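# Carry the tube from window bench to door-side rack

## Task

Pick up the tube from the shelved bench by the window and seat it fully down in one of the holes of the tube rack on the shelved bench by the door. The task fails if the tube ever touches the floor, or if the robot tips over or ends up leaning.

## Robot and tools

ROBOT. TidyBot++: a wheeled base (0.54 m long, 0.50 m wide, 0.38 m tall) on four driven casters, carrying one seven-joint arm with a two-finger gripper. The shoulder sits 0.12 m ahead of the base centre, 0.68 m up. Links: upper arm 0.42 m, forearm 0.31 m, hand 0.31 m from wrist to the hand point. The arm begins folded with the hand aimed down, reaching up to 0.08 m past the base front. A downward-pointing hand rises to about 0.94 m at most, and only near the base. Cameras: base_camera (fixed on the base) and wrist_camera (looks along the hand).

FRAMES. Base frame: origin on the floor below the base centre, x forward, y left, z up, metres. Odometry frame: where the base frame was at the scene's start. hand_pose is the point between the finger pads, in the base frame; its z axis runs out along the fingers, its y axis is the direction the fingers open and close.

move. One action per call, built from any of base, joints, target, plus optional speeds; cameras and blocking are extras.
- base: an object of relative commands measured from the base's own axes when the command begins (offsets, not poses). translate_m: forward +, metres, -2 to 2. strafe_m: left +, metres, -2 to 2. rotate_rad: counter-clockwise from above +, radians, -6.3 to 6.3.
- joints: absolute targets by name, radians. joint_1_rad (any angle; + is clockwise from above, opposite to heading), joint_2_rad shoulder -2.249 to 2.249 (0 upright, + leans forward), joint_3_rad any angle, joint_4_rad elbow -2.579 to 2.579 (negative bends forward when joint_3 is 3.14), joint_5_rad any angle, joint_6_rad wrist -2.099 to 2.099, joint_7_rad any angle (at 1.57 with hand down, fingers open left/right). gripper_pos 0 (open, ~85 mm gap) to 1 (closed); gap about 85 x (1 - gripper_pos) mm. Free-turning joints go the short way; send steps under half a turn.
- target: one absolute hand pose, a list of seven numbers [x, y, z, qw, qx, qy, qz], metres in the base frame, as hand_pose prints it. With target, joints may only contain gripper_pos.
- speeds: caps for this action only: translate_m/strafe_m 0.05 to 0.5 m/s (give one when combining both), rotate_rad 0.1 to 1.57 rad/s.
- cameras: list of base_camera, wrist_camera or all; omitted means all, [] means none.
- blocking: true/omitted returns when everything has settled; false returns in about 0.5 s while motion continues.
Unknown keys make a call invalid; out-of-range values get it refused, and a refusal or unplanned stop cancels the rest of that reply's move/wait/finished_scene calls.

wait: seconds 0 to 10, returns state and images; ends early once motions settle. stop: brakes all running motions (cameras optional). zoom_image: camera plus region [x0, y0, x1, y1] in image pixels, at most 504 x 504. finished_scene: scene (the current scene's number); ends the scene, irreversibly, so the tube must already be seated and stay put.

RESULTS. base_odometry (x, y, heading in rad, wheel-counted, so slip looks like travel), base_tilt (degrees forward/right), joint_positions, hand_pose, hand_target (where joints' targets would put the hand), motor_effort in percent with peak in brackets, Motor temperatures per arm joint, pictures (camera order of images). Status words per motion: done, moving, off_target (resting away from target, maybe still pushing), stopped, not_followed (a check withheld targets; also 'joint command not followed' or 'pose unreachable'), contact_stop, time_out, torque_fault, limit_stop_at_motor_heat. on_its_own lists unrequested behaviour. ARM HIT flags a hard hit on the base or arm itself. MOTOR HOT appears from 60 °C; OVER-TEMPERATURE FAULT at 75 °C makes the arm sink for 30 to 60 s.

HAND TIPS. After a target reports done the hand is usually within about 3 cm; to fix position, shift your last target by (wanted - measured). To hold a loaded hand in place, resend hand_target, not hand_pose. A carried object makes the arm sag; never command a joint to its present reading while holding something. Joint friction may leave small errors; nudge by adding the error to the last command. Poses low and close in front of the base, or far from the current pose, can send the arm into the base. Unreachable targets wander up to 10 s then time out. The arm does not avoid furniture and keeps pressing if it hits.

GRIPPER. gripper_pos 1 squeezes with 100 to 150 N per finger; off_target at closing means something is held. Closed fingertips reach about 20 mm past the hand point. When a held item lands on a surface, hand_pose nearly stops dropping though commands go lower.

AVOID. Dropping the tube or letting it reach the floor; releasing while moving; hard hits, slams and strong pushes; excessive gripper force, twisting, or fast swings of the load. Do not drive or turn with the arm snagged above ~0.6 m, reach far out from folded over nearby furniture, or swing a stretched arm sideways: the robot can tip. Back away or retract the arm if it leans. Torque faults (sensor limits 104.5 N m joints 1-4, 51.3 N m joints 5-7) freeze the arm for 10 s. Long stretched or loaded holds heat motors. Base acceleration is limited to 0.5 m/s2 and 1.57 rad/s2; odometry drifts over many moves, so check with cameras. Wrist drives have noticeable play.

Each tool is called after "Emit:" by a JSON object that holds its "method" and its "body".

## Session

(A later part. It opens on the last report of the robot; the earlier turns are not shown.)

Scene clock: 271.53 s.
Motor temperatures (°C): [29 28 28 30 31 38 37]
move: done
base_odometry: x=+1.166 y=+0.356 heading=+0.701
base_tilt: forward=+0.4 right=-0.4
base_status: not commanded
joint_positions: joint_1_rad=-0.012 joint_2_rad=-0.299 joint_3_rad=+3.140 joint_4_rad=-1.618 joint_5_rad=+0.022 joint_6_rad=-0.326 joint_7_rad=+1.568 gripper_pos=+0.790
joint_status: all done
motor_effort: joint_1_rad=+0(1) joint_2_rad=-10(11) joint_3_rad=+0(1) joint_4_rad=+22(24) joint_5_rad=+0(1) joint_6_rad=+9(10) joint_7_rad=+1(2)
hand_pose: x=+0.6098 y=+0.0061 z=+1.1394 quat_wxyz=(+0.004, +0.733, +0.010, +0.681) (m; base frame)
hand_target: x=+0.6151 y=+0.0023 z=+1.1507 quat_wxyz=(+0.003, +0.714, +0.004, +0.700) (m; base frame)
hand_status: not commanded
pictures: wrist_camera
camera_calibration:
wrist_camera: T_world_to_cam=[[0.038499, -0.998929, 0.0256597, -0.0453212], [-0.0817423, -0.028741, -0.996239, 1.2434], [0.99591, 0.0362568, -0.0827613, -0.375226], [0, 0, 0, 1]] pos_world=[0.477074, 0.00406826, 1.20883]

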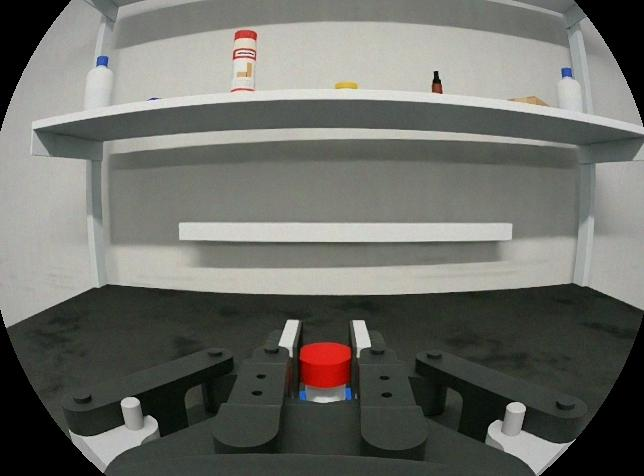

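Emit:
{"method": "move", "body": {"joints": {"joint_7_rad": 1.53}, "cameras": ["wrist_camera"]}}

Emit:
{"method": "zoom_image", "body": {"camera": "wrist_camera", "region": [285, 330, 365, 410]}}

Scene clock: 275.77 s.
Motor temperatures (°C): [29 28 28 30 31 38 37]
move: done
base_odometry: x=+1.166 y=+0.356 heading=+0.701
base_tilt: forward=+0.3 right=-0.4
base_status: not commanded
joint_positions: joint_1_rad=-0.012 joint_2_rad=-0.299 joint_3_rad=+3.140 joint_4_rad=-1.618 joint_5_rad=+0.022 joint_6_rad=-0.323 joint_7_rad=+1.534 gripper_pos=+0.790
joint_status: all done
motor_effort: joint_1_rad=+0(0) joint_2_rad=-10(10) joint_3_rad=+0(0) joint_4_rad=+22(23) joint_5_rad=+0(1) joint_6_rad=+8(10) joint_7_rad=+1(1)
hand_pose: x=+0.6099 y=+0.0061 z=+1.1403 quat_wxyz=(-0.007, +0.732, -0.003, +0.682) (m; base frame)
hand_target: x=+0.6151 y=+0.0023 z=+1.1507 quat_wxyz=(-0.015, +0.714, -0.014, +0.700) (m; base frame)
hand_status: not commanded
pictures: wrist_camera
camera_calibration:
wrist_camera: T_world_to_cam=[[0.0360002, -0.999319, -0.00812462, -0.00527945], [-0.0789929, 0.00525894, -0.996861, 1.24317], [0.996225, 0.036529, -0.0787497, -0.380007], [0, 0, 0, 1]] pos_world=[0.476964, 0.00206767, 1.2093]

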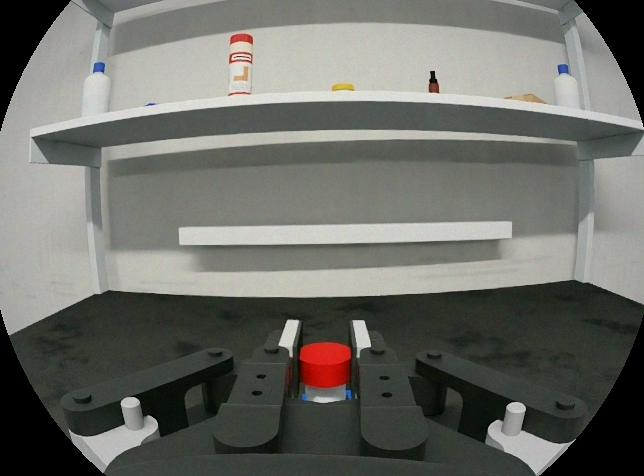

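Scaled by 6.300.

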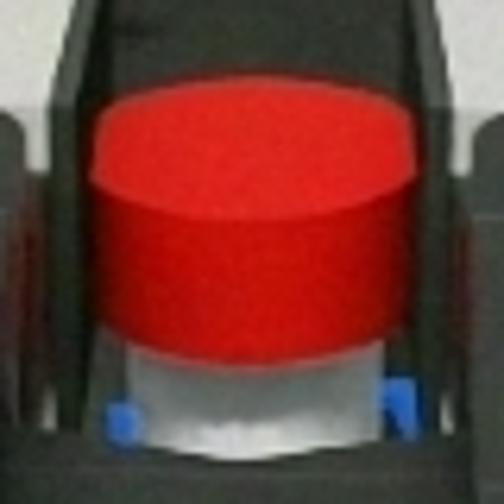

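Emit:
{"method": "move", "body": {"joints": {"joint_1_rad": -0.3, "joint_2_rad": -0.3, "joint_4_rad": -1.3, "joint_6_rad": -1.2, "joint_7_rad": 1.55}, "cameras": []}}

Emit:
{"method": "move", "body": {"base": {"translate_m": 0.149, "strafe_m": -0.045}, "speeds": {"translate_m": 0.15}, "cameras": ["wrist_camera"]}}

Emit:
{"method": "zoom_image", "body": {"camera": "wrist_camera", "region": [420, 160, 644, 384]}}

Scene clock: 372.97 s.
Motor temperatures (°C): [29 28 28 31 31 39 37]
move: done
base_odometry: x=+1.166 y=+0.356 heading=+0.701
base_tilt: forward=+0.3 right=-0.4
base_status: not commanded
joint_positions: joint_1_rad=-0.287 joint_2_rad=-0.299 joint_3_rad=+3.140 joint_4_rad=-1.307 joint_5_rad=+0.022 joint_6_rad=-1.121 joint_7_rad=+1.534 gripper_pos=+0.790
joint_status: all done
motor_effort: joint_1_rad=+0(1) joint_2_rad=-7(11) joint_3_rad=+0(1) joint_4_rad=+20(24) joint_5_rad=+0(1) joint_6_rad=+7(10) joint_7_rad=+1(2)
hand_pose: x=+0.5094 y=+0.1111 z=+1.0868 quat_wxyz=(-0.067, +0.868, +0.109, +0.480) (m; base frame)
hand_target: x=+0.4927 y=+0.1178 z=+1.0704 quat_wxyz=(-0.073, +0.882, +0.125, +0.448) (m; base frame)
hand_status: not commanded
pictures: none
No camera images: "cameras" was empty.

Scene clock: 374.67 s.
Motor temperatures (°C): [29 28 28 31 31 39 37]
move: done
base_odometry: x=+1.309 y=+0.418 heading=+0.701
base_tilt: forward=+0.3 right=-0.4
base_status: done
joint_positions: joint_1_rad=-0.288 joint_2_rad=-0.299 joint_3_rad=+3.140 joint_4_rad=-1.306 joint_5_rad=+0.022 joint_6_rad=-1.125 joint_7_rad=+1.534 gripper_pos=+0.790
joint_status: not commanded
motor_effort: joint_1_rad=+0(1) joint_2_rad=-8(10) joint_3_rad=+0(2) joint_4_rad=+20(21) joint_5_rad=+0(1) joint_6_rad=+7(8) joint_7_rad=+1(1)
hand_pose: x=+0.5086 y=+0.1112 z=+1.0864 quat_wxyz=(-0.067, +0.868, +0.110, +0.479) (m; base frame)
hand_target: x=+0.4927 y=+0.1178 z=+1.0704 quat_wxyz=(-0.073, +0.882, +0.125, +0.448) (m; base frame)
hand_status: not commanded
pictures: wrist_camera
camera_calibration:
wrist_camera: T_world_to_cam=[[0.284247, -0.958531, -0.0205294, -0.0143161], [-0.521147, -0.136499, -0.842481, 1.25374], [0.804742, 0.250171, -0.538335, 0.285766], [0, 0, 0, 1]] pos_world=[0.427483, 0.0859212, 1.20979]

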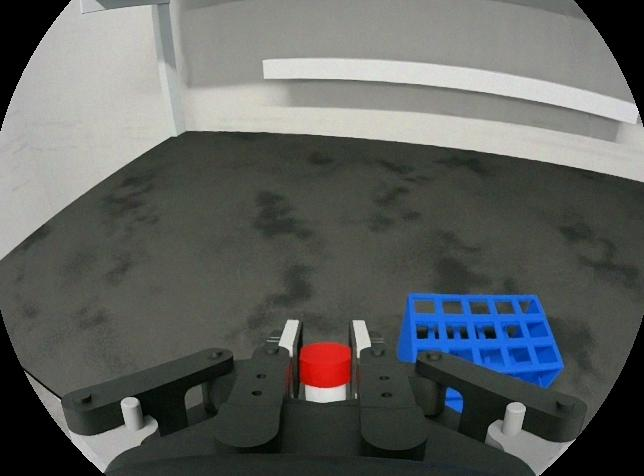

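Scaled by 2.250.

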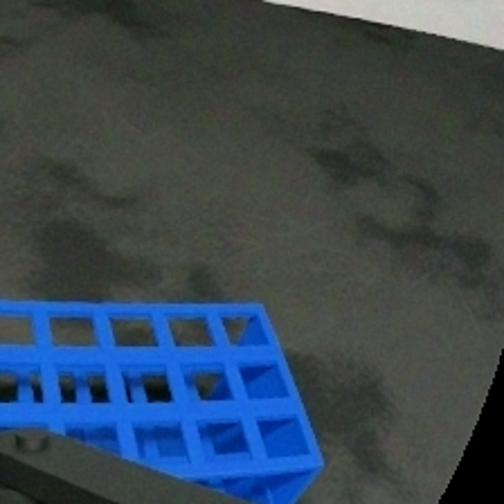

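Emit:
{"method": "move", "body": {"joints": {"joint_2_rad": -0.294, "joint_4_rad": -1.617, "joint_6_rad": -0.25, "joint_7_rad": 1.565}, "cameras": ["wrist_camera"]}}

Emit:
{"method": "zoom_image", "body": {"camera": "wrist_camera", "region": [400, 260, 644, 476]}}

Scene clock: 436.43 s.
Motor temperatures (°C): [29 28 28 31 31 39 37]
move: done
base_odometry: x=+1.309 y=+0.418 heading=+0.701
base_tilt: forward=+0.3 right=-0.4
base_status: not commanded
joint_positions: joint_1_rad=-0.288 joint_2_rad=-0.300 joint_3_rad=+3.140 joint_4_rad=-1.603 joint_5_rad=+0.022 joint_6_rad=-0.326 joint_7_rad=+1.534 gripper_pos=+0.790
joint_status: all done
motor_effort: joint_1_rad=+0(1) joint_2_rad=-10(11) joint_3_rad=+0(0) joint_4_rad=+23(23) joint_5_rad=+1(1) joint_6_rad=+9(10) joint_7_rad=+1(2)
hand_pose: x=+0.5885 y=+0.1393 z=+1.1488 quat_wxyz=(-0.102, +0.721, +0.097, +0.679) (m; base frame)
hand_target: x=+0.5903 y=+0.1482 z=+1.1609 quat_wxyz=(-0.108, +0.700, +0.104, +0.698) (m; base frame)
hand_status: not commanded
pictures: wrist_camera
camera_calibration:
wrist_camera: T_world_to_cam=[[0.307145, -0.95163, -0.00785473, -0.037778], [-0.0654641, -0.0128934, -0.997772, 1.24481], [0.949408, 0.306975, -0.0662578, -0.387438], [0, 0, 0, 1]] pos_world=[0.460931, 0.099033, 1.21607]

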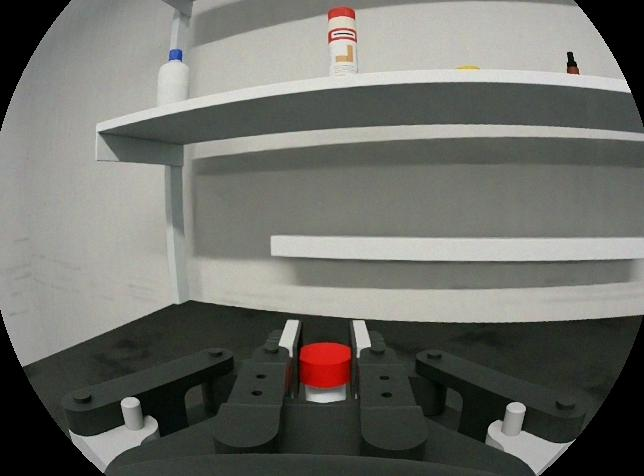

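Scaled by 2.066.

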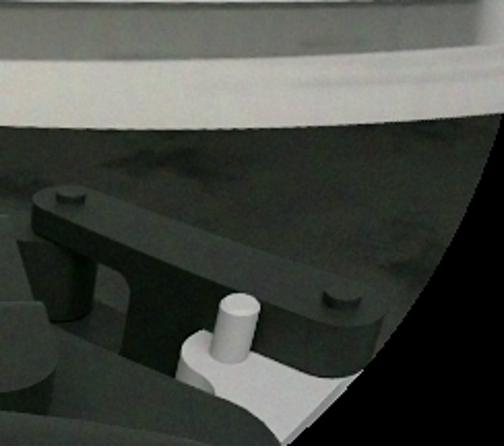

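Emit:
{"method": "move", "body": {"joints": {"joint_1_rad": -0.01}, "cameras": ["wrist_camera"]}}

Emit:
{"method": "zoom_image", "body": {"camera": "wrist_camera", "region": [200, 320, 460, 476]}}

Scene clock: 441.77 s.
Motor temperatures (°C): [29 28 28 31 31 39 37]
move: done
base_odometry: x=+1.309 y=+0.418 heading=+0.701
base_tilt: forward=+0.3 right=-0.4
base_status: not commanded
joint_positions: joint_1_rad=-0.022 joint_2_rad=-0.300 joint_3_rad=+3.140 joint_4_rad=-1.603 joint_5_rad=+0.022 joint_6_rad=-0.323 joint_7_rad=+1.534 gripper_pos=+0.790
joint_status: all done
motor_effort: joint_1_rad=+0(2) joint_2_rad=-10(10) joint_3_rad=+0(1) joint_4_rad=+23(23) joint_5_rad=+0(1) joint_6_rad=+8(10) joint_7_rad=+1(1)
hand_pose: x=+0.6087 y=+0.0108 z=+1.1497 quat_wxyz=(-0.011, +0.726, +0.001, +0.687) (m; base frame)
hand_target: x=+0.6131 y=+0.0073 z=+1.1609 quat_wxyz=(-0.006, +0.708, +0.002, +0.706) (m; base frame)
hand_status: not commanded
pictures: wrist_camera
camera_calibration:
wrist_camera: T_world_to_cam=[[0.0457281, -0.998924, -0.00775258, -0.00683468], [-0.0634491, 0.00484067, -0.997973, 1.24429], [0.996937, 0.0461273, -0.0631595, -0.396677], [0, 0, 0, 1]] pos_world=[0.474724, 0.00544708, 1.21667]

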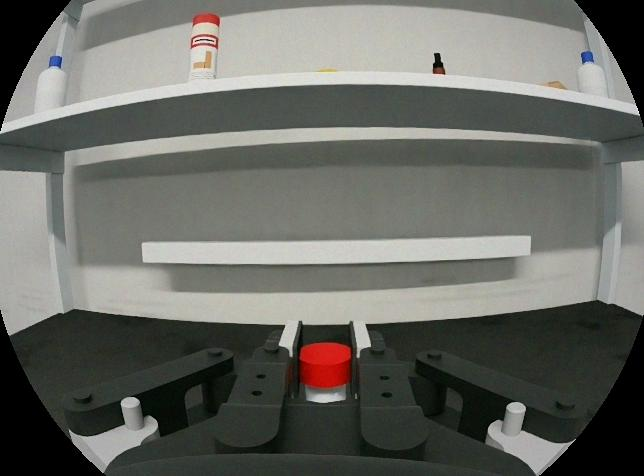

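Scaled by 1.938.

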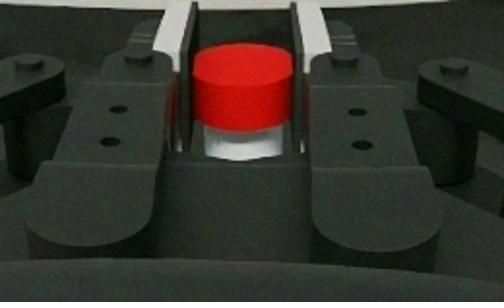

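Emit:
{"method": "move", "body": {"joints": {"joint_2_rad": -0.307, "joint_4_rad": -1.706, "joint_6_rad": -0.172}, "cameras": ["wrist_camera"]}}

Emit:
{"method": "zoom_image", "body": {"camera": "wrist_camera", "region": [200, 320, 460, 476]}}

Scene clock: 453.73 s.
Motor temperatures (°C): [29 28 28 31 31 39 37]
move: done
base_odometry: x=+1.309 y=+0.418 heading=+0.701
base_tilt: forward=+0.3 right=-0.4
base_status: not commanded
joint_positions: joint_1_rad=-0.022 joint_2_rad=-0.302 joint_3_rad=+3.140 joint_4_rad=-1.697 joint_5_rad=+0.022 joint_6_rad=-0.246 joint_7_rad=+1.534 gripper_pos=+0.790
joint_status: all done
motor_effort: joint_1_rad=+0(0) joint_2_rad=-10(11) joint_3_rad=+0(0) joint_4_rad=+23(24) joint_5_rad=+1(1) joint_6_rad=+9(10) joint_7_rad=+1(2)
hand_pose: x=+0.6138 y=+0.0114 z=+1.1166 quat_wxyz=(-0.011, +0.732, +0.001, +0.682) (m; base frame)
hand_target: x=+0.6128 y=+0.0073 z=+1.1365 quat_wxyz=(-0.006, +0.707, +0.002, +0.707) (m; base frame)
hand_status: not commanded
pictures: wrist_camera
camera_calibration:
wrist_camera: T_world_to_cam=[[0.0472591, -0.998852, -0.00777896, -0.00756938], [-0.0787382, 0.00403828, -0.996887, 1.21965], [0.995775, 0.0477245, -0.078457, -0.386213], [0, 0, 0, 1]] pos_world=[0.480972, 0.00594581, 1.1855]

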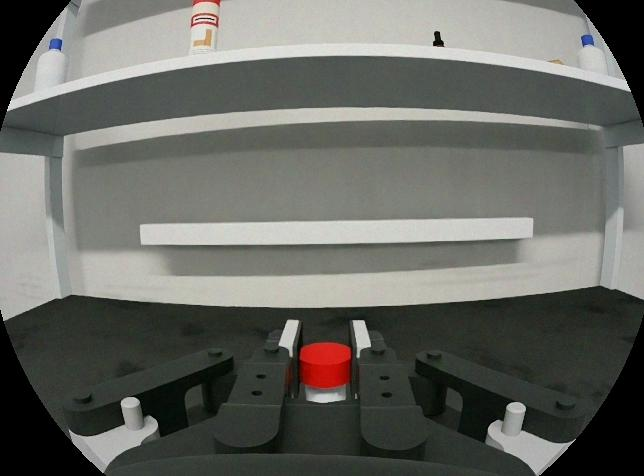

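Scaled by 1.938.

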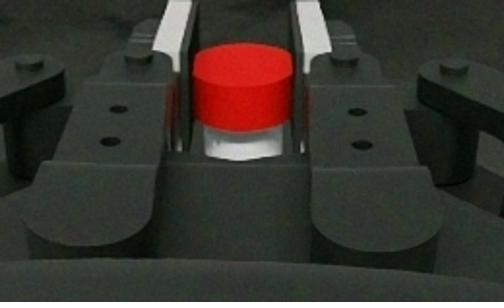

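Emit:
{"method": "move", "body": {"joints": {"joint_2_rad": -0.328, "joint_4_rad": -1.775, "joint_6_rad": -0.1}, "cameras": ["wrist_camera"]}}

Scene clock: 457.50 s.
Motor temperatures (°C): [29 28 28 31 31 39 37]
move: done
base_odometry: x=+1.309 y=+0.418 heading=+0.701
base_tilt: forward=+0.3 right=-0.4
base_status: not commanded
joint_positions: joint_1_rad=-0.022 joint_2_rad=-0.324 joint_3_rad=+3.140 joint_4_rad=-1.756 joint_5_rad=+0.022 joint_6_rad=-0.167 joint_7_rad=+1.534 gripper_pos=+0.790
joint_status: all done
motor_effort: joint_1_rad=+0(0) joint_2_rad=-9(10) joint_3_rad=+0(1) joint_4_rad=+23(24) joint_5_rad=+1(1) joint_6_rad=+9(10) joint_7_rad=+1(1)
hand_pose: x=+0.6073 y=+0.0118 z=+1.1152 quat_wxyz=(-0.012, +0.717, +0.002, +0.697) (m; base frame)
hand_target: x=+0.6066 y=+0.0072 z=+1.1263 quat_wxyz=(-0.006, +0.699, +0.002, +0.715) (m; base frame)
hand_status: not commanded
pictures: wrist_camera
camera_calibration:
wrist_camera: T_world_to_cam=[[0.0493206, -0.998762, -0.00644597, -0.00963762], [-0.0367442, 0.00463504, -0.999314, 1.19501], [0.998107, 0.0495236, -0.0364701, -0.428171], [0, 0, 0, 1]] pos_world=[0.471745, 0.00603998, 1.17851]

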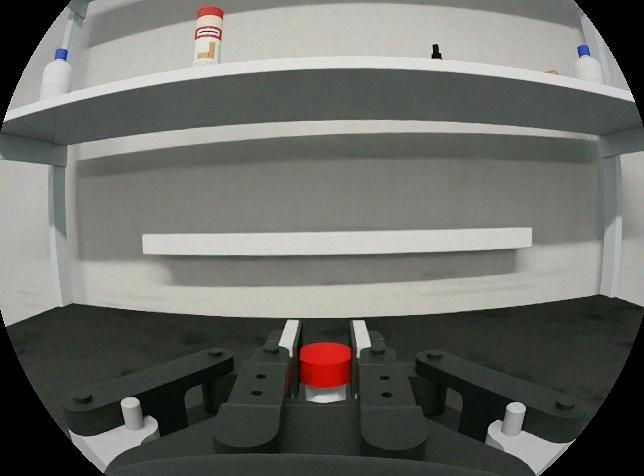

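Emit:
{"method": "move", "body": {"joints": {"joint_2_rad": -0.33, "joint_4_rad": -1.812, "joint_6_rad": -0.088}, "cameras": ["wrist_camera"]}}

Emit:
{"method": "zoom_image", "body": {"camera": "wrist_camera", "region": [285, 330, 365, 410]}}

Scene clock: 461.80 s.
Motor temperatures (°C): [29 28 28 31 31 39 37]
move: done
base_odometry: x=+1.309 y=+0.418 heading=+0.701
base_tilt: forward=+0.3 right=-0.4
base_status: not commanded
joint_positions: joint_1_rad=-0.022 joint_2_rad=-0.335 joint_3_rad=+3.140 joint_4_rad=-1.780 joint_5_rad=+0.022 joint_6_rad=-0.138 joint_7_rad=+1.534 gripper_pos=+0.790
joint_status: all done
motor_effort: joint_1_rad=+0(0) joint_2_rad=-7(8) joint_3_rad=+0(0) joint_4_rad=+20(23) joint_5_rad=+0(1) joint_6_rad=+6(7) joint_7_rad=+1(2)
hand_pose: x=+0.6035 y=+0.0119 z=+1.1149 quat_wxyz=(-0.012, +0.711, +0.002, +0.703) (m; base frame)
hand_target: x=+0.6070 y=+0.0072 z=+1.1080 quat_wxyz=(-0.006, +0.707, +0.002, +0.707) (m; base frame)
hand_status: not commanded
pictures: wrist_camera
camera_calibration:
wrist_camera: T_world_to_cam=[[0.0500147, -0.998731, -0.00585578, -0.0104351], [-0.0205438, 0.00483312, -0.999777, 1.18527], [0.998537, 0.0501239, -0.020276, -0.442673], [0, 0, 0, 1]] pos_world=[0.466897, 0.00603804, 1.17597]

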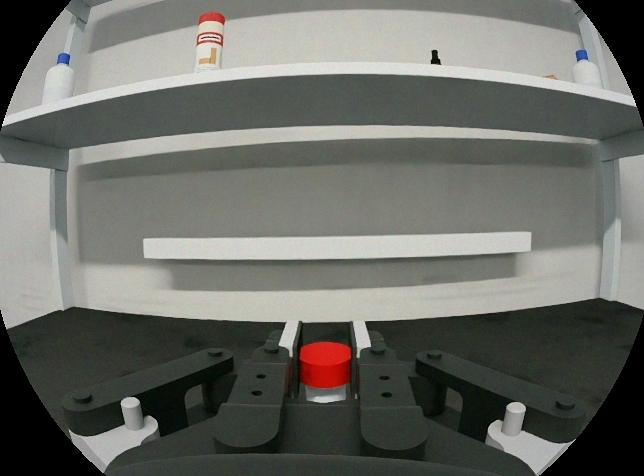

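Scaled by 6.300.

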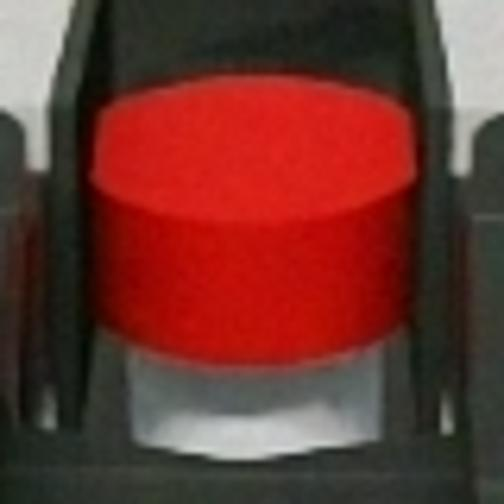

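Emit:
{"method": "move", "body": {"joints": {"joint_2_rad": -0.294, "joint_4_rad": -1.59, "joint_6_rad": -0.27}, "cameras": []}}

Emit:
{"method": "move", "body": {"joints": {"joint_1_rad": 0.3}, "cameras": []}}

Emit:
{"method": "move", "body": {"joints": {"joint_2_rad": -0.3, "joint_4_rad": -1.3, "joint_6_rad": -1.2}, "cameras": ["wrist_camera"]}}

Emit:
{"method": "zoom_image", "body": {"camera": "wrist_camera", "region": [0, 200, 240, 400]}}

Scene clock: 494.20 s.
Motor temperatures (°C): [29 28 28 31 31 39 36]
move: done
base_odometry: x=+1.309 y=+0.418 heading=+0.701
base_tilt: forward=+0.3 right=-0.4
base_status: not commanded
joint_positions: joint_1_rad=-0.022 joint_2_rad=-0.307 joint_3_rad=+3.140 joint_4_rad=-1.592 joint_5_rad=+0.022 joint_6_rad=-0.194 joint_7_rad=+1.534 gripper_pos=+0.790
joint_status: all done
motor_effort: joint_1_rad=+0(0) joint_2_rad=-10(11) joint_3_rad=+0(0) joint_4_rad=+22(25) joint_5_rad=+0(1) joint_6_rad=+9(11) joint_7_rad=+1(1)
hand_pose: x=+0.6034 y=+0.0115 z=+1.1997 quat_wxyz=(-0.012, +0.674, +0.001, +0.738) (m; base frame)
hand_target: x=+0.6109 y=+0.0073 z=+1.1713 quat_wxyz=(-0.006, +0.705, +0.002, +0.709) (m; base frame)
hand_status: not commanded
pictures: none
No camera images: "cameras" was empty.

Scene clock: 495.60 s.
Motor temperatures (°C): [29 28 28 31 31 39 36]
move: done
base_odometry: x=+1.309 y=+0.418 heading=+0.701
base_tilt: forward=+0.3 right=-0.4
base_status: not commanded
joint_positions: joint_1_rad=+0.288 joint_2_rad=-0.307 joint_3_rad=+3.140 joint_4_rad=-1.592 joint_5_rad=+0.022 joint_6_rad=-0.194 joint_7_rad=+1.534 gripper_pos=+0.790
joint_status: all done
motor_effort: joint_1_rad=+0(2) joint_2_rad=-9(10) joint_3_rad=+0(1) joint_4_rad=+23(23) joint_5_rad=+0(1) joint_6_rad=+8(10) joint_7_rad=+1(1)
hand_pose: x=+0.5839 y=-0.1366 z=+1.1996 quat_wxyz=(+0.102, +0.666, -0.103, +0.731) (m; base frame)
hand_target: x=+0.5896 y=-0.1431 z=+1.1713 quat_wxyz=(+0.104, +0.697, -0.107, +0.701) (m; base frame)
hand_status: not commanded
pictures: none
No camera images: "cameras" was empty.

Scene clock: 497.47 s.
Motor temperatures (°C): [29 28 28 31 31 39 36]
move: done
base_odometry: x=+1.309 y=+0.418 heading=+0.701
base_tilt: forward=+0.3 right=-0.4
base_status: not commanded
joint_positions: joint_1_rad=+0.288 joint_2_rad=-0.307 joint_3_rad=+3.140 joint_4_rad=-1.308 joint_5_rad=+0.022 joint_6_rad=-1.121 joint_7_rad=+1.534 gripper_pos=+0.790
joint_status: all done
motor_effort: joint_1_rad=+0(0) joint_2_rad=-7(10) joint_3_rad=+0(0) joint_4_rad=+19(24) joint_5_rad=+0(1) joint_6_rad=+8(10) joint_7_rad=+1(2)
hand_pose: x=+0.5042 y=-0.1183 z=+1.0897 quat_wxyz=(+0.072, +0.861, -0.141, +0.483) (m; base frame)
hand_target: x=+0.4940 y=-0.1138 z=+1.0704 quat_wxyz=(+0.066, +0.881, -0.135, +0.449) (m; base frame)
hand_status: not commanded
pictures: wrist_camera
camera_calibration:
wrist_camera: T_world_to_cam=[[-0.283632, -0.958716, -0.0204125, 0.0530987], [-0.503175, 0.166915, -0.847911, 1.25576], [0.816313, -0.230223, -0.529745, 0.276417], [0, 0, 0, 1]] pos_world=[0.421287, -0.0950622, 1.21229]

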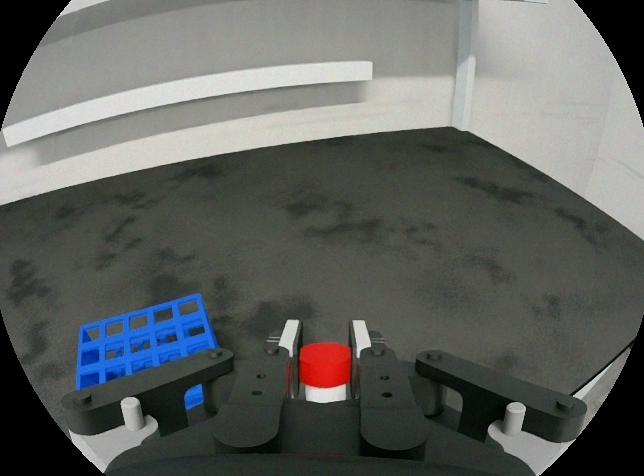

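Scaled by 2.100.

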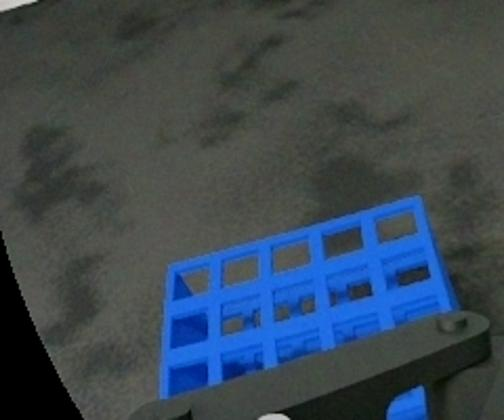

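Emit:
{"method": "move", "body": {"joints": {"joint_2_rad": -0.332, "joint_4_rad": -1.625, "joint_6_rad": -0.262}, "cameras": []}}

Emit:
{"method": "move", "body": {"joints": {"joint_1_rad": -0.016}, "cameras": ["wrist_camera"]}}

Emit:
{"method": "zoom_image", "body": {"camera": "wrist_camera", "region": [285, 330, 365, 410]}}

Scene clock: 560.83 s.
Motor temperatures (°C): [29 28 28 31 31 39 36]
move: done
base_odometry: x=+1.309 y=+0.418 heading=+0.701
base_tilt: forward=+0.3 right=-0.4
base_status: not commanded
joint_positions: joint_1_rad=+0.288 joint_2_rad=-0.322 joint_3_rad=+3.140 joint_4_rad=-1.611 joint_5_rad=+0.022 joint_6_rad=-0.338 joint_7_rad=+1.534 gripper_pos=+0.790
joint_status: all done
motor_effort: joint_1_rad=+0(0) joint_2_rad=-9(11) joint_3_rad=+0(0) joint_4_rad=+23(23) joint_5_rad=+0(1) joint_6_rad=+8(10) joint_7_rad=+1(1)
hand_pose: x=+0.5788 y=-0.1362 z=+1.1511 quat_wxyz=(+0.096, +0.718, -0.112, +0.680) (m; base frame)
hand_target: x=+0.5748 y=-0.1386 z=+1.1707 quat_wxyz=(+0.104, +0.693, -0.106, +0.705) (m; base frame)
hand_status: not commanded
pictures: none
No camera images: "cameras" was empty.

Scene clock: 562.23 s.
Motor temperatures (°C): [29 28 28 31 31 39 36]
move: done
base_odometry: x=+1.309 y=+0.418 heading=+0.701
base_tilt: forward=+0.3 right=-0.4
base_status: not commanded
joint_positions: joint_1_rad=-0.004 joint_2_rad=-0.322 joint_3_rad=+3.140 joint_4_rad=-1.611 joint_5_rad=+0.022 joint_6_rad=-0.335 joint_7_rad=+1.534 gripper_pos=+0.790
joint_status: all done
motor_effort: joint_1_rad=+0(2) joint_2_rad=-9(10) joint_3_rad=+0(1) joint_4_rad=+22(23) joint_5_rad=+1(1) joint_6_rad=+9(10) joint_7_rad=+1(1)
hand_pose: x=+0.5985 y=+0.0020 z=+1.1520 quat_wxyz=(-0.004, +0.726, -0.006, +0.688) (m; base frame)
hand_target: x=+0.5953 y=+0.0099 z=+1.1707 quat_wxyz=(-0.008, +0.702, +0.004, +0.713) (m; base frame)
hand_status: not commanded
pictures: wrist_camera
camera_calibration:
wrist_camera: T_world_to_cam=[[0.0279083, -0.99958, -0.0077961, -0.0043763], [-0.06125, 0.00607448, -0.998104, 1.2447], [0.997732, 0.0283329, -0.0610548, -0.388924], [0, 0, 0, 1]] pos_world=[0.464402, -0.000916039, 1.21856]

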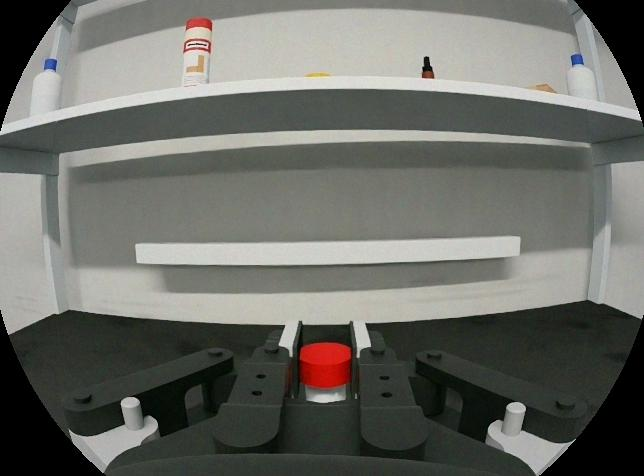

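Scaled by 6.300.

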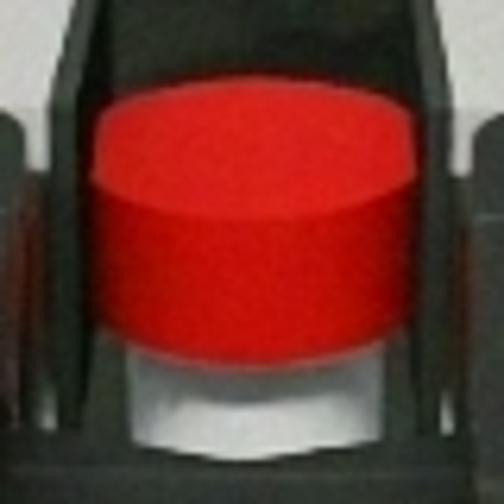

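Emit:
{"method": "move", "body": {"joints": {"joint_1_rad": -0.04}, "cameras": []}}

Emit:
{"method": "move", "body": {"joints": {"joint_2_rad": -0.352, "joint_4_rad": -1.755, "joint_6_rad": -0.145}, "cameras": []}}

Scene clock: 566.03 s.
Motor temperatures (°C): [29 28 28 31 31 39 36]
move: done
base_odometry: x=+1.309 y=+0.418 heading=+0.701
base_tilt: forward=+0.3 right=-0.4
base_status: not commanded
joint_positions: joint_1_rad=-0.031 joint_2_rad=-0.322 joint_3_rad=+3.140 joint_4_rad=-1.611 joint_5_rad=+0.022 joint_6_rad=-0.335 joint_7_rad=+1.534 gripper_pos=+0.790
joint_status: all done
motor_effort: joint_1_rad=+0(1) joint_2_rad=-8(10) joint_3_rad=+0(1) joint_4_rad=+23(23) joint_5_rad=+1(1) joint_6_rad=+9(9) joint_7_rad=+1(1)
hand_pose: x=+0.5982 y=+0.0147 z=+1.1522 quat_wxyz=(-0.014, +0.725, +0.004, +0.688) (m; base frame)
hand_target: x=+0.5949 y=+0.0214 z=+1.1707 quat_wxyz=(-0.017, +0.701, +0.013, +0.712) (m; base frame)
hand_status: not commanded
pictures: none
No camera images: "cameras" was empty.

Scene clock: 567.33 s.
Motor temperatures (°C): [29 28 28 31 31 39 36]
move: done
base_odometry: x=+1.309 y=+0.418 heading=+0.701
base_tilt: forward=+0.3 right=-0.4
base_status: not commanded
joint_positions: joint_1_rad=-0.031 joint_2_rad=-0.343 joint_3_rad=+3.140 joint_4_rad=-1.744 joint_5_rad=+0.022 joint_6_rad=-0.219 joint_7_rad=+1.534 gripper_pos=+0.790
joint_status: all done
motor_effort: joint_1_rad=+0(0) joint_2_rad=-8(9) joint_3_rad=+0(0) joint_4_rad=+23(25) joint_5_rad=+1(1) joint_6_rad=+8(10) joint_7_rad=+1(1)
hand_pose: x=+0.5981 y=+0.0155 z=+1.1154 quat_wxyz=(-0.014, +0.725, +0.005, +0.689) (m; base frame)
hand_target: x=+0.5946 y=+0.0214 z=+1.1364 quat_wxyz=(-0.017, +0.699, +0.013, +0.715) (m; base frame)
hand_status: not commanded
pictures: none
No camera images: "cameras" was empty.

Emit:
{"method": "move", "body": {"joints": {"joint_2_rad": -0.36, "joint_4_rad": -1.806, "joint_6_rad": -0.107}, "cameras": ["wrist_camera"]}}

Scene clock: 570.40 s.
Motor temperatures (°C): [29 28 28 31 31 39 36]
move: done
base_odometry: x=+1.309 y=+0.418 heading=+0.701
base_tilt: forward=+0.3 right=-0.4
base_status: not commanded
joint_positions: joint_1_rad=-0.031 joint_2_rad=-0.352 joint_3_rad=+3.140 joint_4_rad=-1.795 joint_5_rad=+0.022 joint_6_rad=-0.178 joint_7_rad=+1.534 gripper_pos=+0.790
joint_status: all done
motor_effort: joint_1_rad=+0(0) joint_2_rad=-8(9) joint_3_rad=+0(0) joint_4_rad=+22(24) joint_5_rad=+1(1) joint_6_rad=+9(10) joint_7_rad=+1(1)
hand_pose: x=+0.5965 y=+0.0157 z=+1.1009 quat_wxyz=(-0.015, +0.725, +0.005, +0.689) (m; base frame)
hand_target: x=+0.5935 y=+0.0213 z=+1.1202 quat_wxyz=(-0.017, +0.701, +0.013, +0.713) (m; base frame)
hand_status: not commanded
pictures: wrist_camera
camera_calibration:
wrist_camera: T_world_to_cam=[[0.0578065, -0.998304, -0.0069529, -0.00980631], [-0.0592672, 0.00352058, -0.998236, 1.19257], [0.996567, 0.0581166, -0.0589632, -0.392521], [0, 0, 0, 1]] pos_world=[0.462421, 0.00882379, 1.16726]

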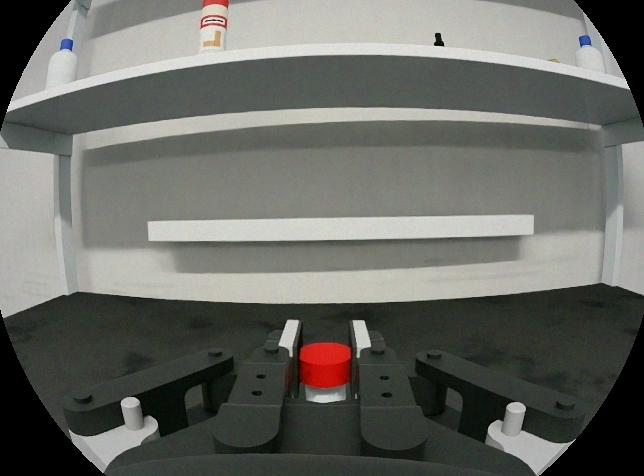

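Emit:
{"method": "move", "body": {"joints": {"joint_2_rad": -0.363, "joint_4_rad": -1.873, "joint_6_rad": -0.046}, "cameras": ["wrist_camera"]}}

Scene clock: 574.07 s.
Motor temperatures (°C): [29 28 28 31 31 39 36]
move: done
base_odometry: x=+1.309 y=+0.418 heading=+0.701
base_tilt: forward=+0.3 right=-0.4
base_status: not commanded
joint_positions: joint_1_rad=-0.031 joint_2_rad=-0.357 joint_3_rad=+3.140 joint_4_rad=-1.863 joint_5_rad=+0.022 joint_6_rad=-0.117 joint_7_rad=+1.534 gripper_pos=+0.790
joint_status: all done
motor_effort: joint_1_rad=+0(1) joint_2_rad=-8(9) joint_3_rad=+0(0) joint_4_rad=+23(25) joint_5_rad=+1(1) joint_6_rad=+10(10) joint_7_rad=+1(1)
hand_pose: x=+0.5963 y=+0.0161 z=+1.0798 quat_wxyz=(-0.015, +0.726, +0.006, +0.688) (m; base frame)
hand_target: x=+0.5941 y=+0.0213 z=+1.0989 quat_wxyz=(-0.017, +0.702, +0.013, +0.712) (m; base frame)
hand_status: not commanded
pictures: wrist_camera
camera_calibration:
wrist_camera: T_world_to_cam=[[0.0591082, -0.998228, -0.00684633, -0.0104726], [-0.0612638, 0.00321794, -0.998116, 1.1726], [0.99637, 0.0594163, -0.0609651, -0.391292], [0, 0, 0, 1]] pos_world=[0.462328, 0.00902174, 1.14646]

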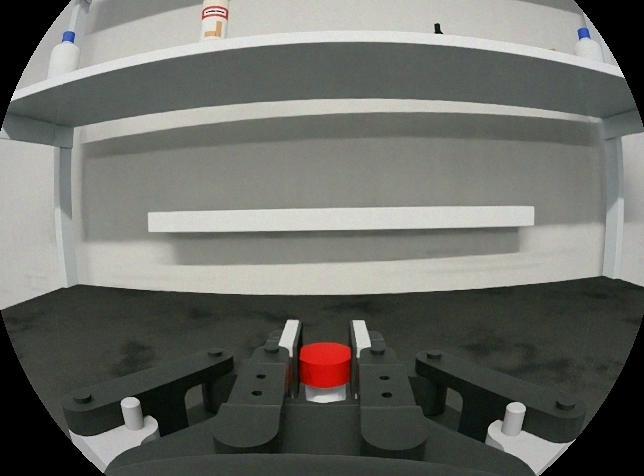

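Emit:
{"method": "move", "body": {"joints": {"joint_2_rad": -0.364, "joint_4_rad": -1.906, "joint_6_rad": -0.014}, "cameras": []}}

Emit:
{"method": "move", "body": {"joints": {"joint_2_rad": -0.364, "joint_4_rad": -1.94, "joint_6_rad": 0.018}, "cameras": ["wrist_camera"]}}

Emit:
{"method": "zoom_image", "body": {"camera": "wrist_camera", "region": [170, 300, 480, 476]}}

Scene clock: 578.07 s.
Motor temperatures (°C): [29 28 28 31 31 39 36]
move: done
base_odometry: x=+1.309 y=+0.418 heading=+0.701
base_tilt: forward=+0.3 right=-0.5
base_status: not commanded
joint_positions: joint_1_rad=-0.031 joint_2_rad=-0.358 joint_3_rad=+3.140 joint_4_rad=-1.895 joint_5_rad=+0.022 joint_6_rad=-0.083 joint_7_rad=+1.534 gripper_pos=+0.790
joint_status: all done
motor_effort: joint_1_rad=+0(0) joint_2_rad=-8(9) joint_3_rad=+0(0) joint_4_rad=+23(25) joint_5_rad=+1(1) joint_6_rad=+9(10) joint_7_rad=+1(1)
hand_pose: x=+0.5965 y=+0.0163 z=+1.0707 quat_wxyz=(-0.015, +0.725, +0.006, +0.689) (m; base frame)
hand_target: x=+0.5942 y=+0.0213 z=+1.0886 quat_wxyz=(-0.017, +0.702, +0.013, +0.712) (m; base frame)
hand_status: not commanded
pictures: none
No camera images: "cameras" was empty.

Scene clock: 578.77 s.
Motor temperatures (°C): [29 28 28 31 31 39 36]
move: done
base_odometry: x=+1.309 y=+0.418 heading=+0.701
base_tilt: forward=+0.3 right=-0.4
base_status: not commanded
joint_positions: joint_1_rad=-0.031 joint_2_rad=-0.358 joint_3_rad=+3.140 joint_4_rad=-1.929 joint_5_rad=+0.022 joint_6_rad=-0.051 joint_7_rad=+1.534 gripper_pos=+0.790
joint_status: all done
motor_effort: joint_1_rad=+0(0) joint_2_rad=-8(9) joint_3_rad=+0(0) joint_4_rad=+23(25) joint_5_rad=+0(1) joint_6_rad=+9(10) joint_7_rad=+1(1)
hand_pose: x=+0.5964 y=+0.0166 z=+1.0599 quat_wxyz=(-0.015, +0.725, +0.006, +0.689) (m; base frame)
hand_target: x=+0.5943 y=+0.0213 z=+1.0773 quat_wxyz=(-0.017, +0.702, +0.013, +0.711) (m; base frame)
hand_status: not commanded
pictures: wrist_camera
camera_calibration:
wrist_camera: T_world_to_cam=[[0.0606186, -0.998138, -0.00682581, -0.0110368], [-0.0594726, 0.00321453, -0.998225, 1.15172], [0.996388, 0.060917, -0.059167, -0.394584], [0, 0, 0, 1]] pos_world=[0.462324, 0.00931836, 1.12626]

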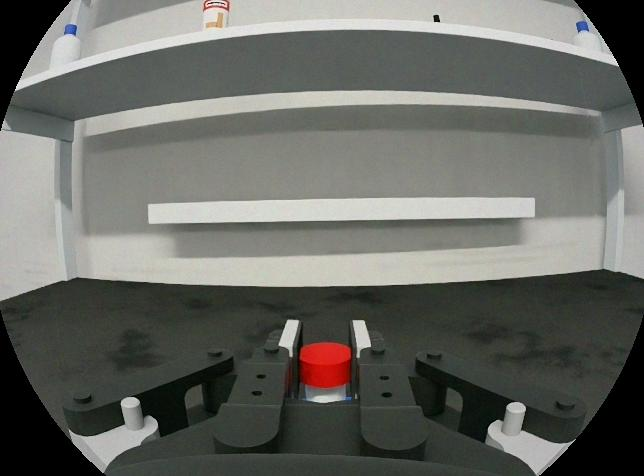

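Scaled by 1.626.

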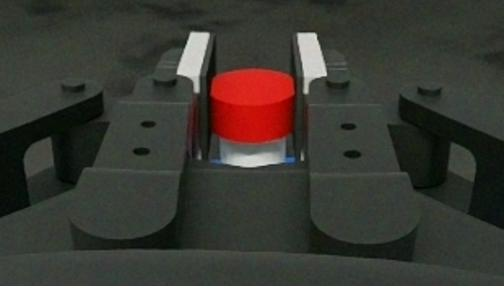

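Emit:
{"method": "move", "body": {"joints": {"joint_2_rad": -0.364, "joint_4_rad": -1.97, "joint_6_rad": 0.048}, "cameras": []}}

Emit:
{"method": "move", "body": {"joints": {"joint_2_rad": -0.364, "joint_4_rad": -1.99, "joint_6_rad": 0.068}, "cameras": ["wrist_camera"]}}

Emit:
{"method": "zoom_image", "body": {"camera": "wrist_camera", "region": [170, 300, 480, 476]}}

Scene clock: 583.10 s.
Motor temperatures (°C): [29 28 28 31 31 39 36]
move: done
base_odometry: x=+1.309 y=+0.418 heading=+0.701
base_tilt: forward=+0.4 right=-0.4
base_status: not commanded
joint_positions: joint_1_rad=-0.031 joint_2_rad=-0.358 joint_3_rad=+3.140 joint_4_rad=-1.959 joint_5_rad=+0.022 joint_6_rad=-0.020 joint_7_rad=+1.534 gripper_pos=+0.790
joint_status: all done
motor_effort: joint_1_rad=+0(0) joint_2_rad=-9(9) joint_3_rad=+0(0) joint_4_rad=+23(24) joint_5_rad=+1(1) joint_6_rad=+9(10) joint_7_rad=+1(1)
hand_pose: x=+0.5962 y=+0.0168 z=+1.0509 quat_wxyz=(-0.016, +0.725, +0.006, +0.689) (m; base frame)
hand_target: x=+0.5942 y=+0.0213 z=+1.0679 quat_wxyz=(-0.017, +0.702, +0.013, +0.711) (m; base frame)
hand_status: not commanded
pictures: none
No camera images: "cameras" was empty.

Scene clock: 583.73 s.
Motor temperatures (°C): [29 28 28 31 31 39 36]
move: done
base_odometry: x=+1.309 y=+0.418 heading=+0.701
base_tilt: forward=+0.3 right=-0.5
base_status: not commanded
joint_positions: joint_1_rad=-0.031 joint_2_rad=-0.358 joint_3_rad=+3.140 joint_4_rad=-1.978 joint_5_rad=+0.022 joint_6_rad=-0.001 joint_7_rad=+1.534 gripper_pos=+0.790
joint_status: all done
motor_effort: joint_1_rad=+0(0) joint_2_rad=-8(9) joint_3_rad=+0(0) joint_4_rad=+23(25) joint_5_rad=+1(1) joint_6_rad=+9(9) joint_7_rad=+1(1)
hand_pose: x=+0.5960 y=+0.0169 z=+1.0450 quat_wxyz=(-0.016, +0.724, +0.007, +0.689) (m; base frame)
hand_target: x=+0.5939 y=+0.0213 z=+1.0616 quat_wxyz=(-0.017, +0.702, +0.013, +0.711) (m; base frame)
hand_status: not commanded
pictures: wrist_camera
camera_calibration:
wrist_camera: T_world_to_cam=[[0.0617228, -0.99807, -0.00679565, -0.0114501], [-0.0579735, 0.0032121, -0.998313, 1.13602], [0.996408, 0.0620126, -0.0576633, -0.396579], [0, 0, 0, 1]] pos_world=[0.461721, 0.0095159, 1.11115]

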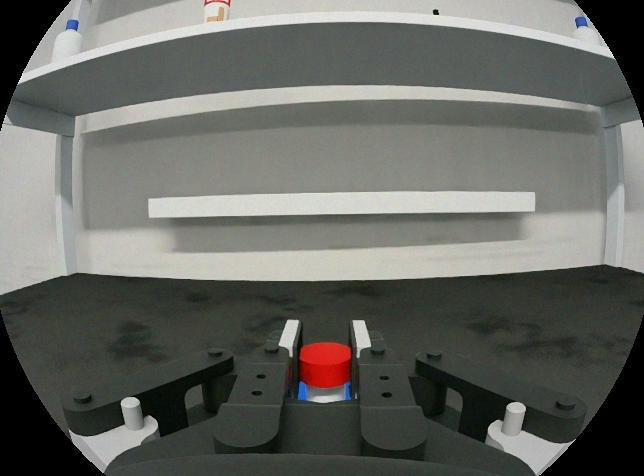

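Scaled by 1.626.

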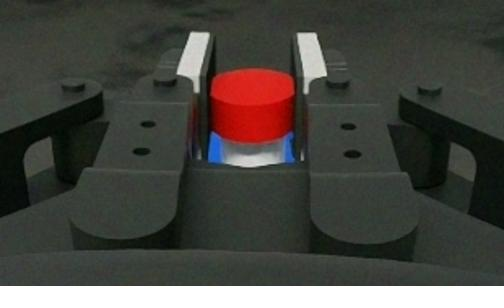

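Emit:
{"method": "move", "body": {"joints": {"joint_2_rad": -0.364, "joint_4_rad": -2.003, "joint_6_rad": 0.081}, "cameras": []}}

Emit:
{"method": "move", "body": {"joints": {"joint_2_rad": -0.364, "joint_4_rad": -2.015, "joint_6_rad": 0.093}, "cameras": []}}

Scene clock: 588.60 s.
Motor temperatures (°C): [29 28 28 31 31 39 36]
move: done
base_odometry: x=+1.309 y=+0.418 heading=+0.701
base_tilt: forward=+0.3 right=-0.4
base_status: not commanded
joint_positions: joint_1_rad=-0.031 joint_2_rad=-0.359 joint_3_rad=+3.140 joint_4_rad=-1.988 joint_5_rad=+0.022 joint_6_rad=+0.015 joint_7_rad=+1.534 gripper_pos=+0.790
joint_status: all done
motor_effort: joint_1_rad=+0(0) joint_2_rad=-8(9) joint_3_rad=+0(0) joint_4_rad=+22(24) joint_5_rad=+0(1) joint_6_rad=+8(10) joint_7_rad=+1(1)
hand_pose: x=+0.5958 y=+0.0170 z=+1.0437 quat_wxyz=(-0.016, +0.722, +0.007, +0.691) (m; base frame)
hand_target: x=+0.5936 y=+0.0213 z=+1.0575 quat_wxyz=(-0.017, +0.702, +0.013, +0.711) (m; base frame)
hand_status: not commanded
pictures: none
No camera images: "cameras" was empty.

Scene clock: 589.13 s.
Motor temperatures (°C): [29 28 28 31 31 39 36]
move: done
base_odometry: x=+1.309 y=+0.418 heading=+0.701
base_tilt: forward=+0.4 right=-0.4
base_status: not commanded
joint_positions: joint_1_rad=-0.031 joint_2_rad=-0.360 joint_3_rad=+3.140 joint_4_rad=-1.996 joint_5_rad=+0.022 joint_6_rad=+0.030 joint_7_rad=+1.534 gripper_pos=+0.790
joint_status: all done
motor_effort: joint_1_rad=+0(0) joint_2_rad=-7(9) joint_3_rad=+0(1) joint_4_rad=+22(25) joint_5_rad=+0(1) joint_6_rad=+9(9) joint_7_rad=+1(1)
hand_pose: x=+0.5954 y=+0.0171 z=+1.0436 quat_wxyz=(-0.016, +0.720, +0.007, +0.694) (m; base frame)
hand_target: x=+0.5933 y=+0.0213 z=+1.0538 quat_wxyz=(-0.017, +0.702, +0.013, +0.711) (m; base frame)
hand_status: not commanded
pictures: none
No camera images: "cameras" was empty.

Emit:
{"method": "move", "body": {"joints": {"joint_4_rad": -2.0, "joint_6_rad": 0.078}, "cameras": []}}

Emit:
{"method": "move", "body": {"joints": {"gripper_pos": 0.76}, "cameras": ["wrist_camera"]}}

Emit:
{"method": "move", "body": {"joints": {"gripper_pos": 0.45}, "cameras": ["wrist_camera"]}}

Emit:
{"method": "zoom_image", "body": {"camera": "wrist_camera", "region": [170, 300, 480, 476]}}

Scene clock: 595.07 s.
Motor temperatures (°C): [29 28 28 31 31 39 36]
move: done
base_odometry: x=+1.309 y=+0.418 heading=+0.701
base_tilt: forward=+0.3 right=-0.4
base_status: not commanded
joint_positions: joint_1_rad=-0.031 joint_2_rad=-0.360 joint_3_rad=+3.140 joint_4_rad=-1.995 joint_5_rad=+0.022 joint_6_rad=+0.030 joint_7_rad=+1.534 gripper_pos=+0.790
joint_status: all done
motor_effort: joint_1_rad=+0(0) joint_2_rad=-8(9) joint_3_rad=+0(0) joint_4_rad=+22(24) joint_5_rad=+0(1) joint_6_rad=+9(10) joint_7_rad=+1(1)
hand_pose: x=+0.5955 y=+0.0171 z=+1.0448 quat_wxyz=(-0.016, +0.719, +0.007, +0.695) (m; base frame)
hand_target: x=+0.5937 y=+0.0213 z=+1.0585 quat_wxyz=(-0.017, +0.702, +0.013, +0.711) (m; base frame)
hand_status: not commanded
pictures: none
No camera images: "cameras" was empty.

Scene clock: 595.57 s.
Motor temperatures (°C): [29 28 28 31 31 39 36]
move: done
base_odometry: x=+1.309 y=+0.418 heading=+0.701
base_tilt: forward=+0.3 right=-0.4
base_status: not commanded
joint_positions: joint_1_rad=-0.031 joint_2_rad=-0.360 joint_3_rad=+3.140 joint_4_rad=-1.995 joint_5_rad=+0.022 joint_6_rad=+0.030 joint_7_rad=+1.534 gripper_pos=+0.759
joint_status: all done
motor_effort: joint_1_rad=+0(0) joint_2_rad=-8(9) joint_3_rad=+0(0) joint_4_rad=+23(23) joint_5_rad=+1(1) joint_6_rad=+8(10) joint_7_rad=+1(1)
hand_pose: x=+0.5955 y=+0.0171 z=+1.0448 quat_wxyz=(-0.016, +0.719, +0.007, +0.695) (m; base frame)
hand_target: x=+0.5937 y=+0.0213 z=+1.0585 quat_wxyz=(-0.017, +0.702, +0.013, +0.711) (m; base frame)
hand_status: not commanded
pictures: wrist_camera
camera_calibration:
wrist_camera: T_world_to_cam=[[0.0625035, -0.998024, -0.00638239, -0.0121972], [-0.0426894, 0.00371563, -0.999081, 1.12752], [0.997131, 0.0627185, -0.0423728, -0.412563], [0, 0, 0, 1]] pos_world=[0.460275, 0.00951283, 1.10892]

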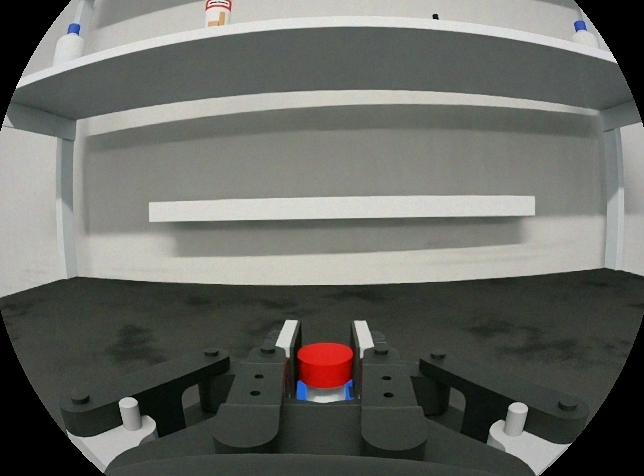

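Scene clock: 596.27 s.
Motor temperatures (°C): [29 28 28 31 31 39 36]
move: done
base_odometry: x=+1.309 y=+0.418 heading=+0.701
base_tilt: forward=+0.4 right=-0.5
base_status: not commanded
joint_positions: joint_1_rad=-0.031 joint_2_rad=-0.360 joint_3_rad=+3.140 joint_4_rad=-1.995 joint_5_rad=+0.022 joint_6_rad=+0.030 joint_7_rad=+1.534 gripper_pos=+0.450
joint_status: all done
motor_effort: joint_1_rad=+0(0) joint_2_rad=-8(9) joint_3_rad=+0(0) joint_4_rad=+23(24) joint_5_rad=+0(1) joint_6_rad=+9(10) joint_7_rad=+1(1)
hand_pose: x=+0.5955 y=+0.0171 z=+1.0448 quat_wxyz=(-0.016, +0.719, +0.007, +0.695) (m; base frame)
hand_target: x=+0.5937 y=+0.0213 z=+1.0585 quat_wxyz=(-0.017, +0.702, +0.013, +0.711) (m; base frame)
hand_status: not commanded
pictures: wrist_camera
camera_calibration:
wrist_camera: T_world_to_cam=[[0.0625035, -0.998024, -0.00638239, -0.0121972], [-0.0426894, 0.00371563, -0.999081, 1.12752], [0.997131, 0.0627185, -0.0423728, -0.412563], [0, 0, 0, 1]] pos_world=[0.460275, 0.00951283, 1.10892]

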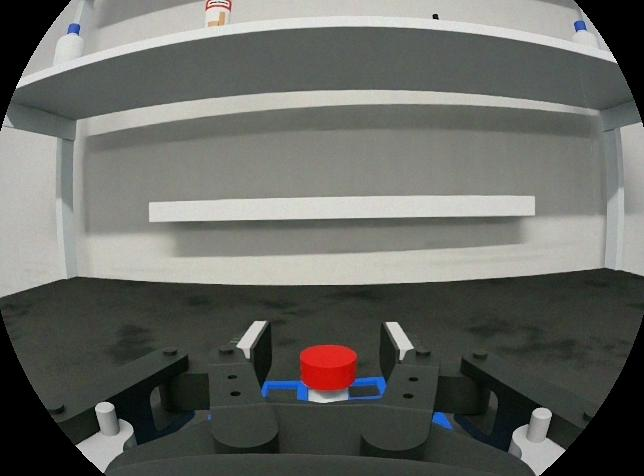

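Scaled by 1.626.

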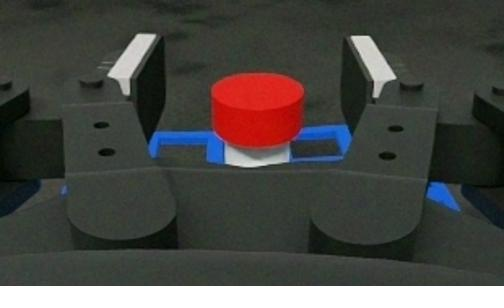

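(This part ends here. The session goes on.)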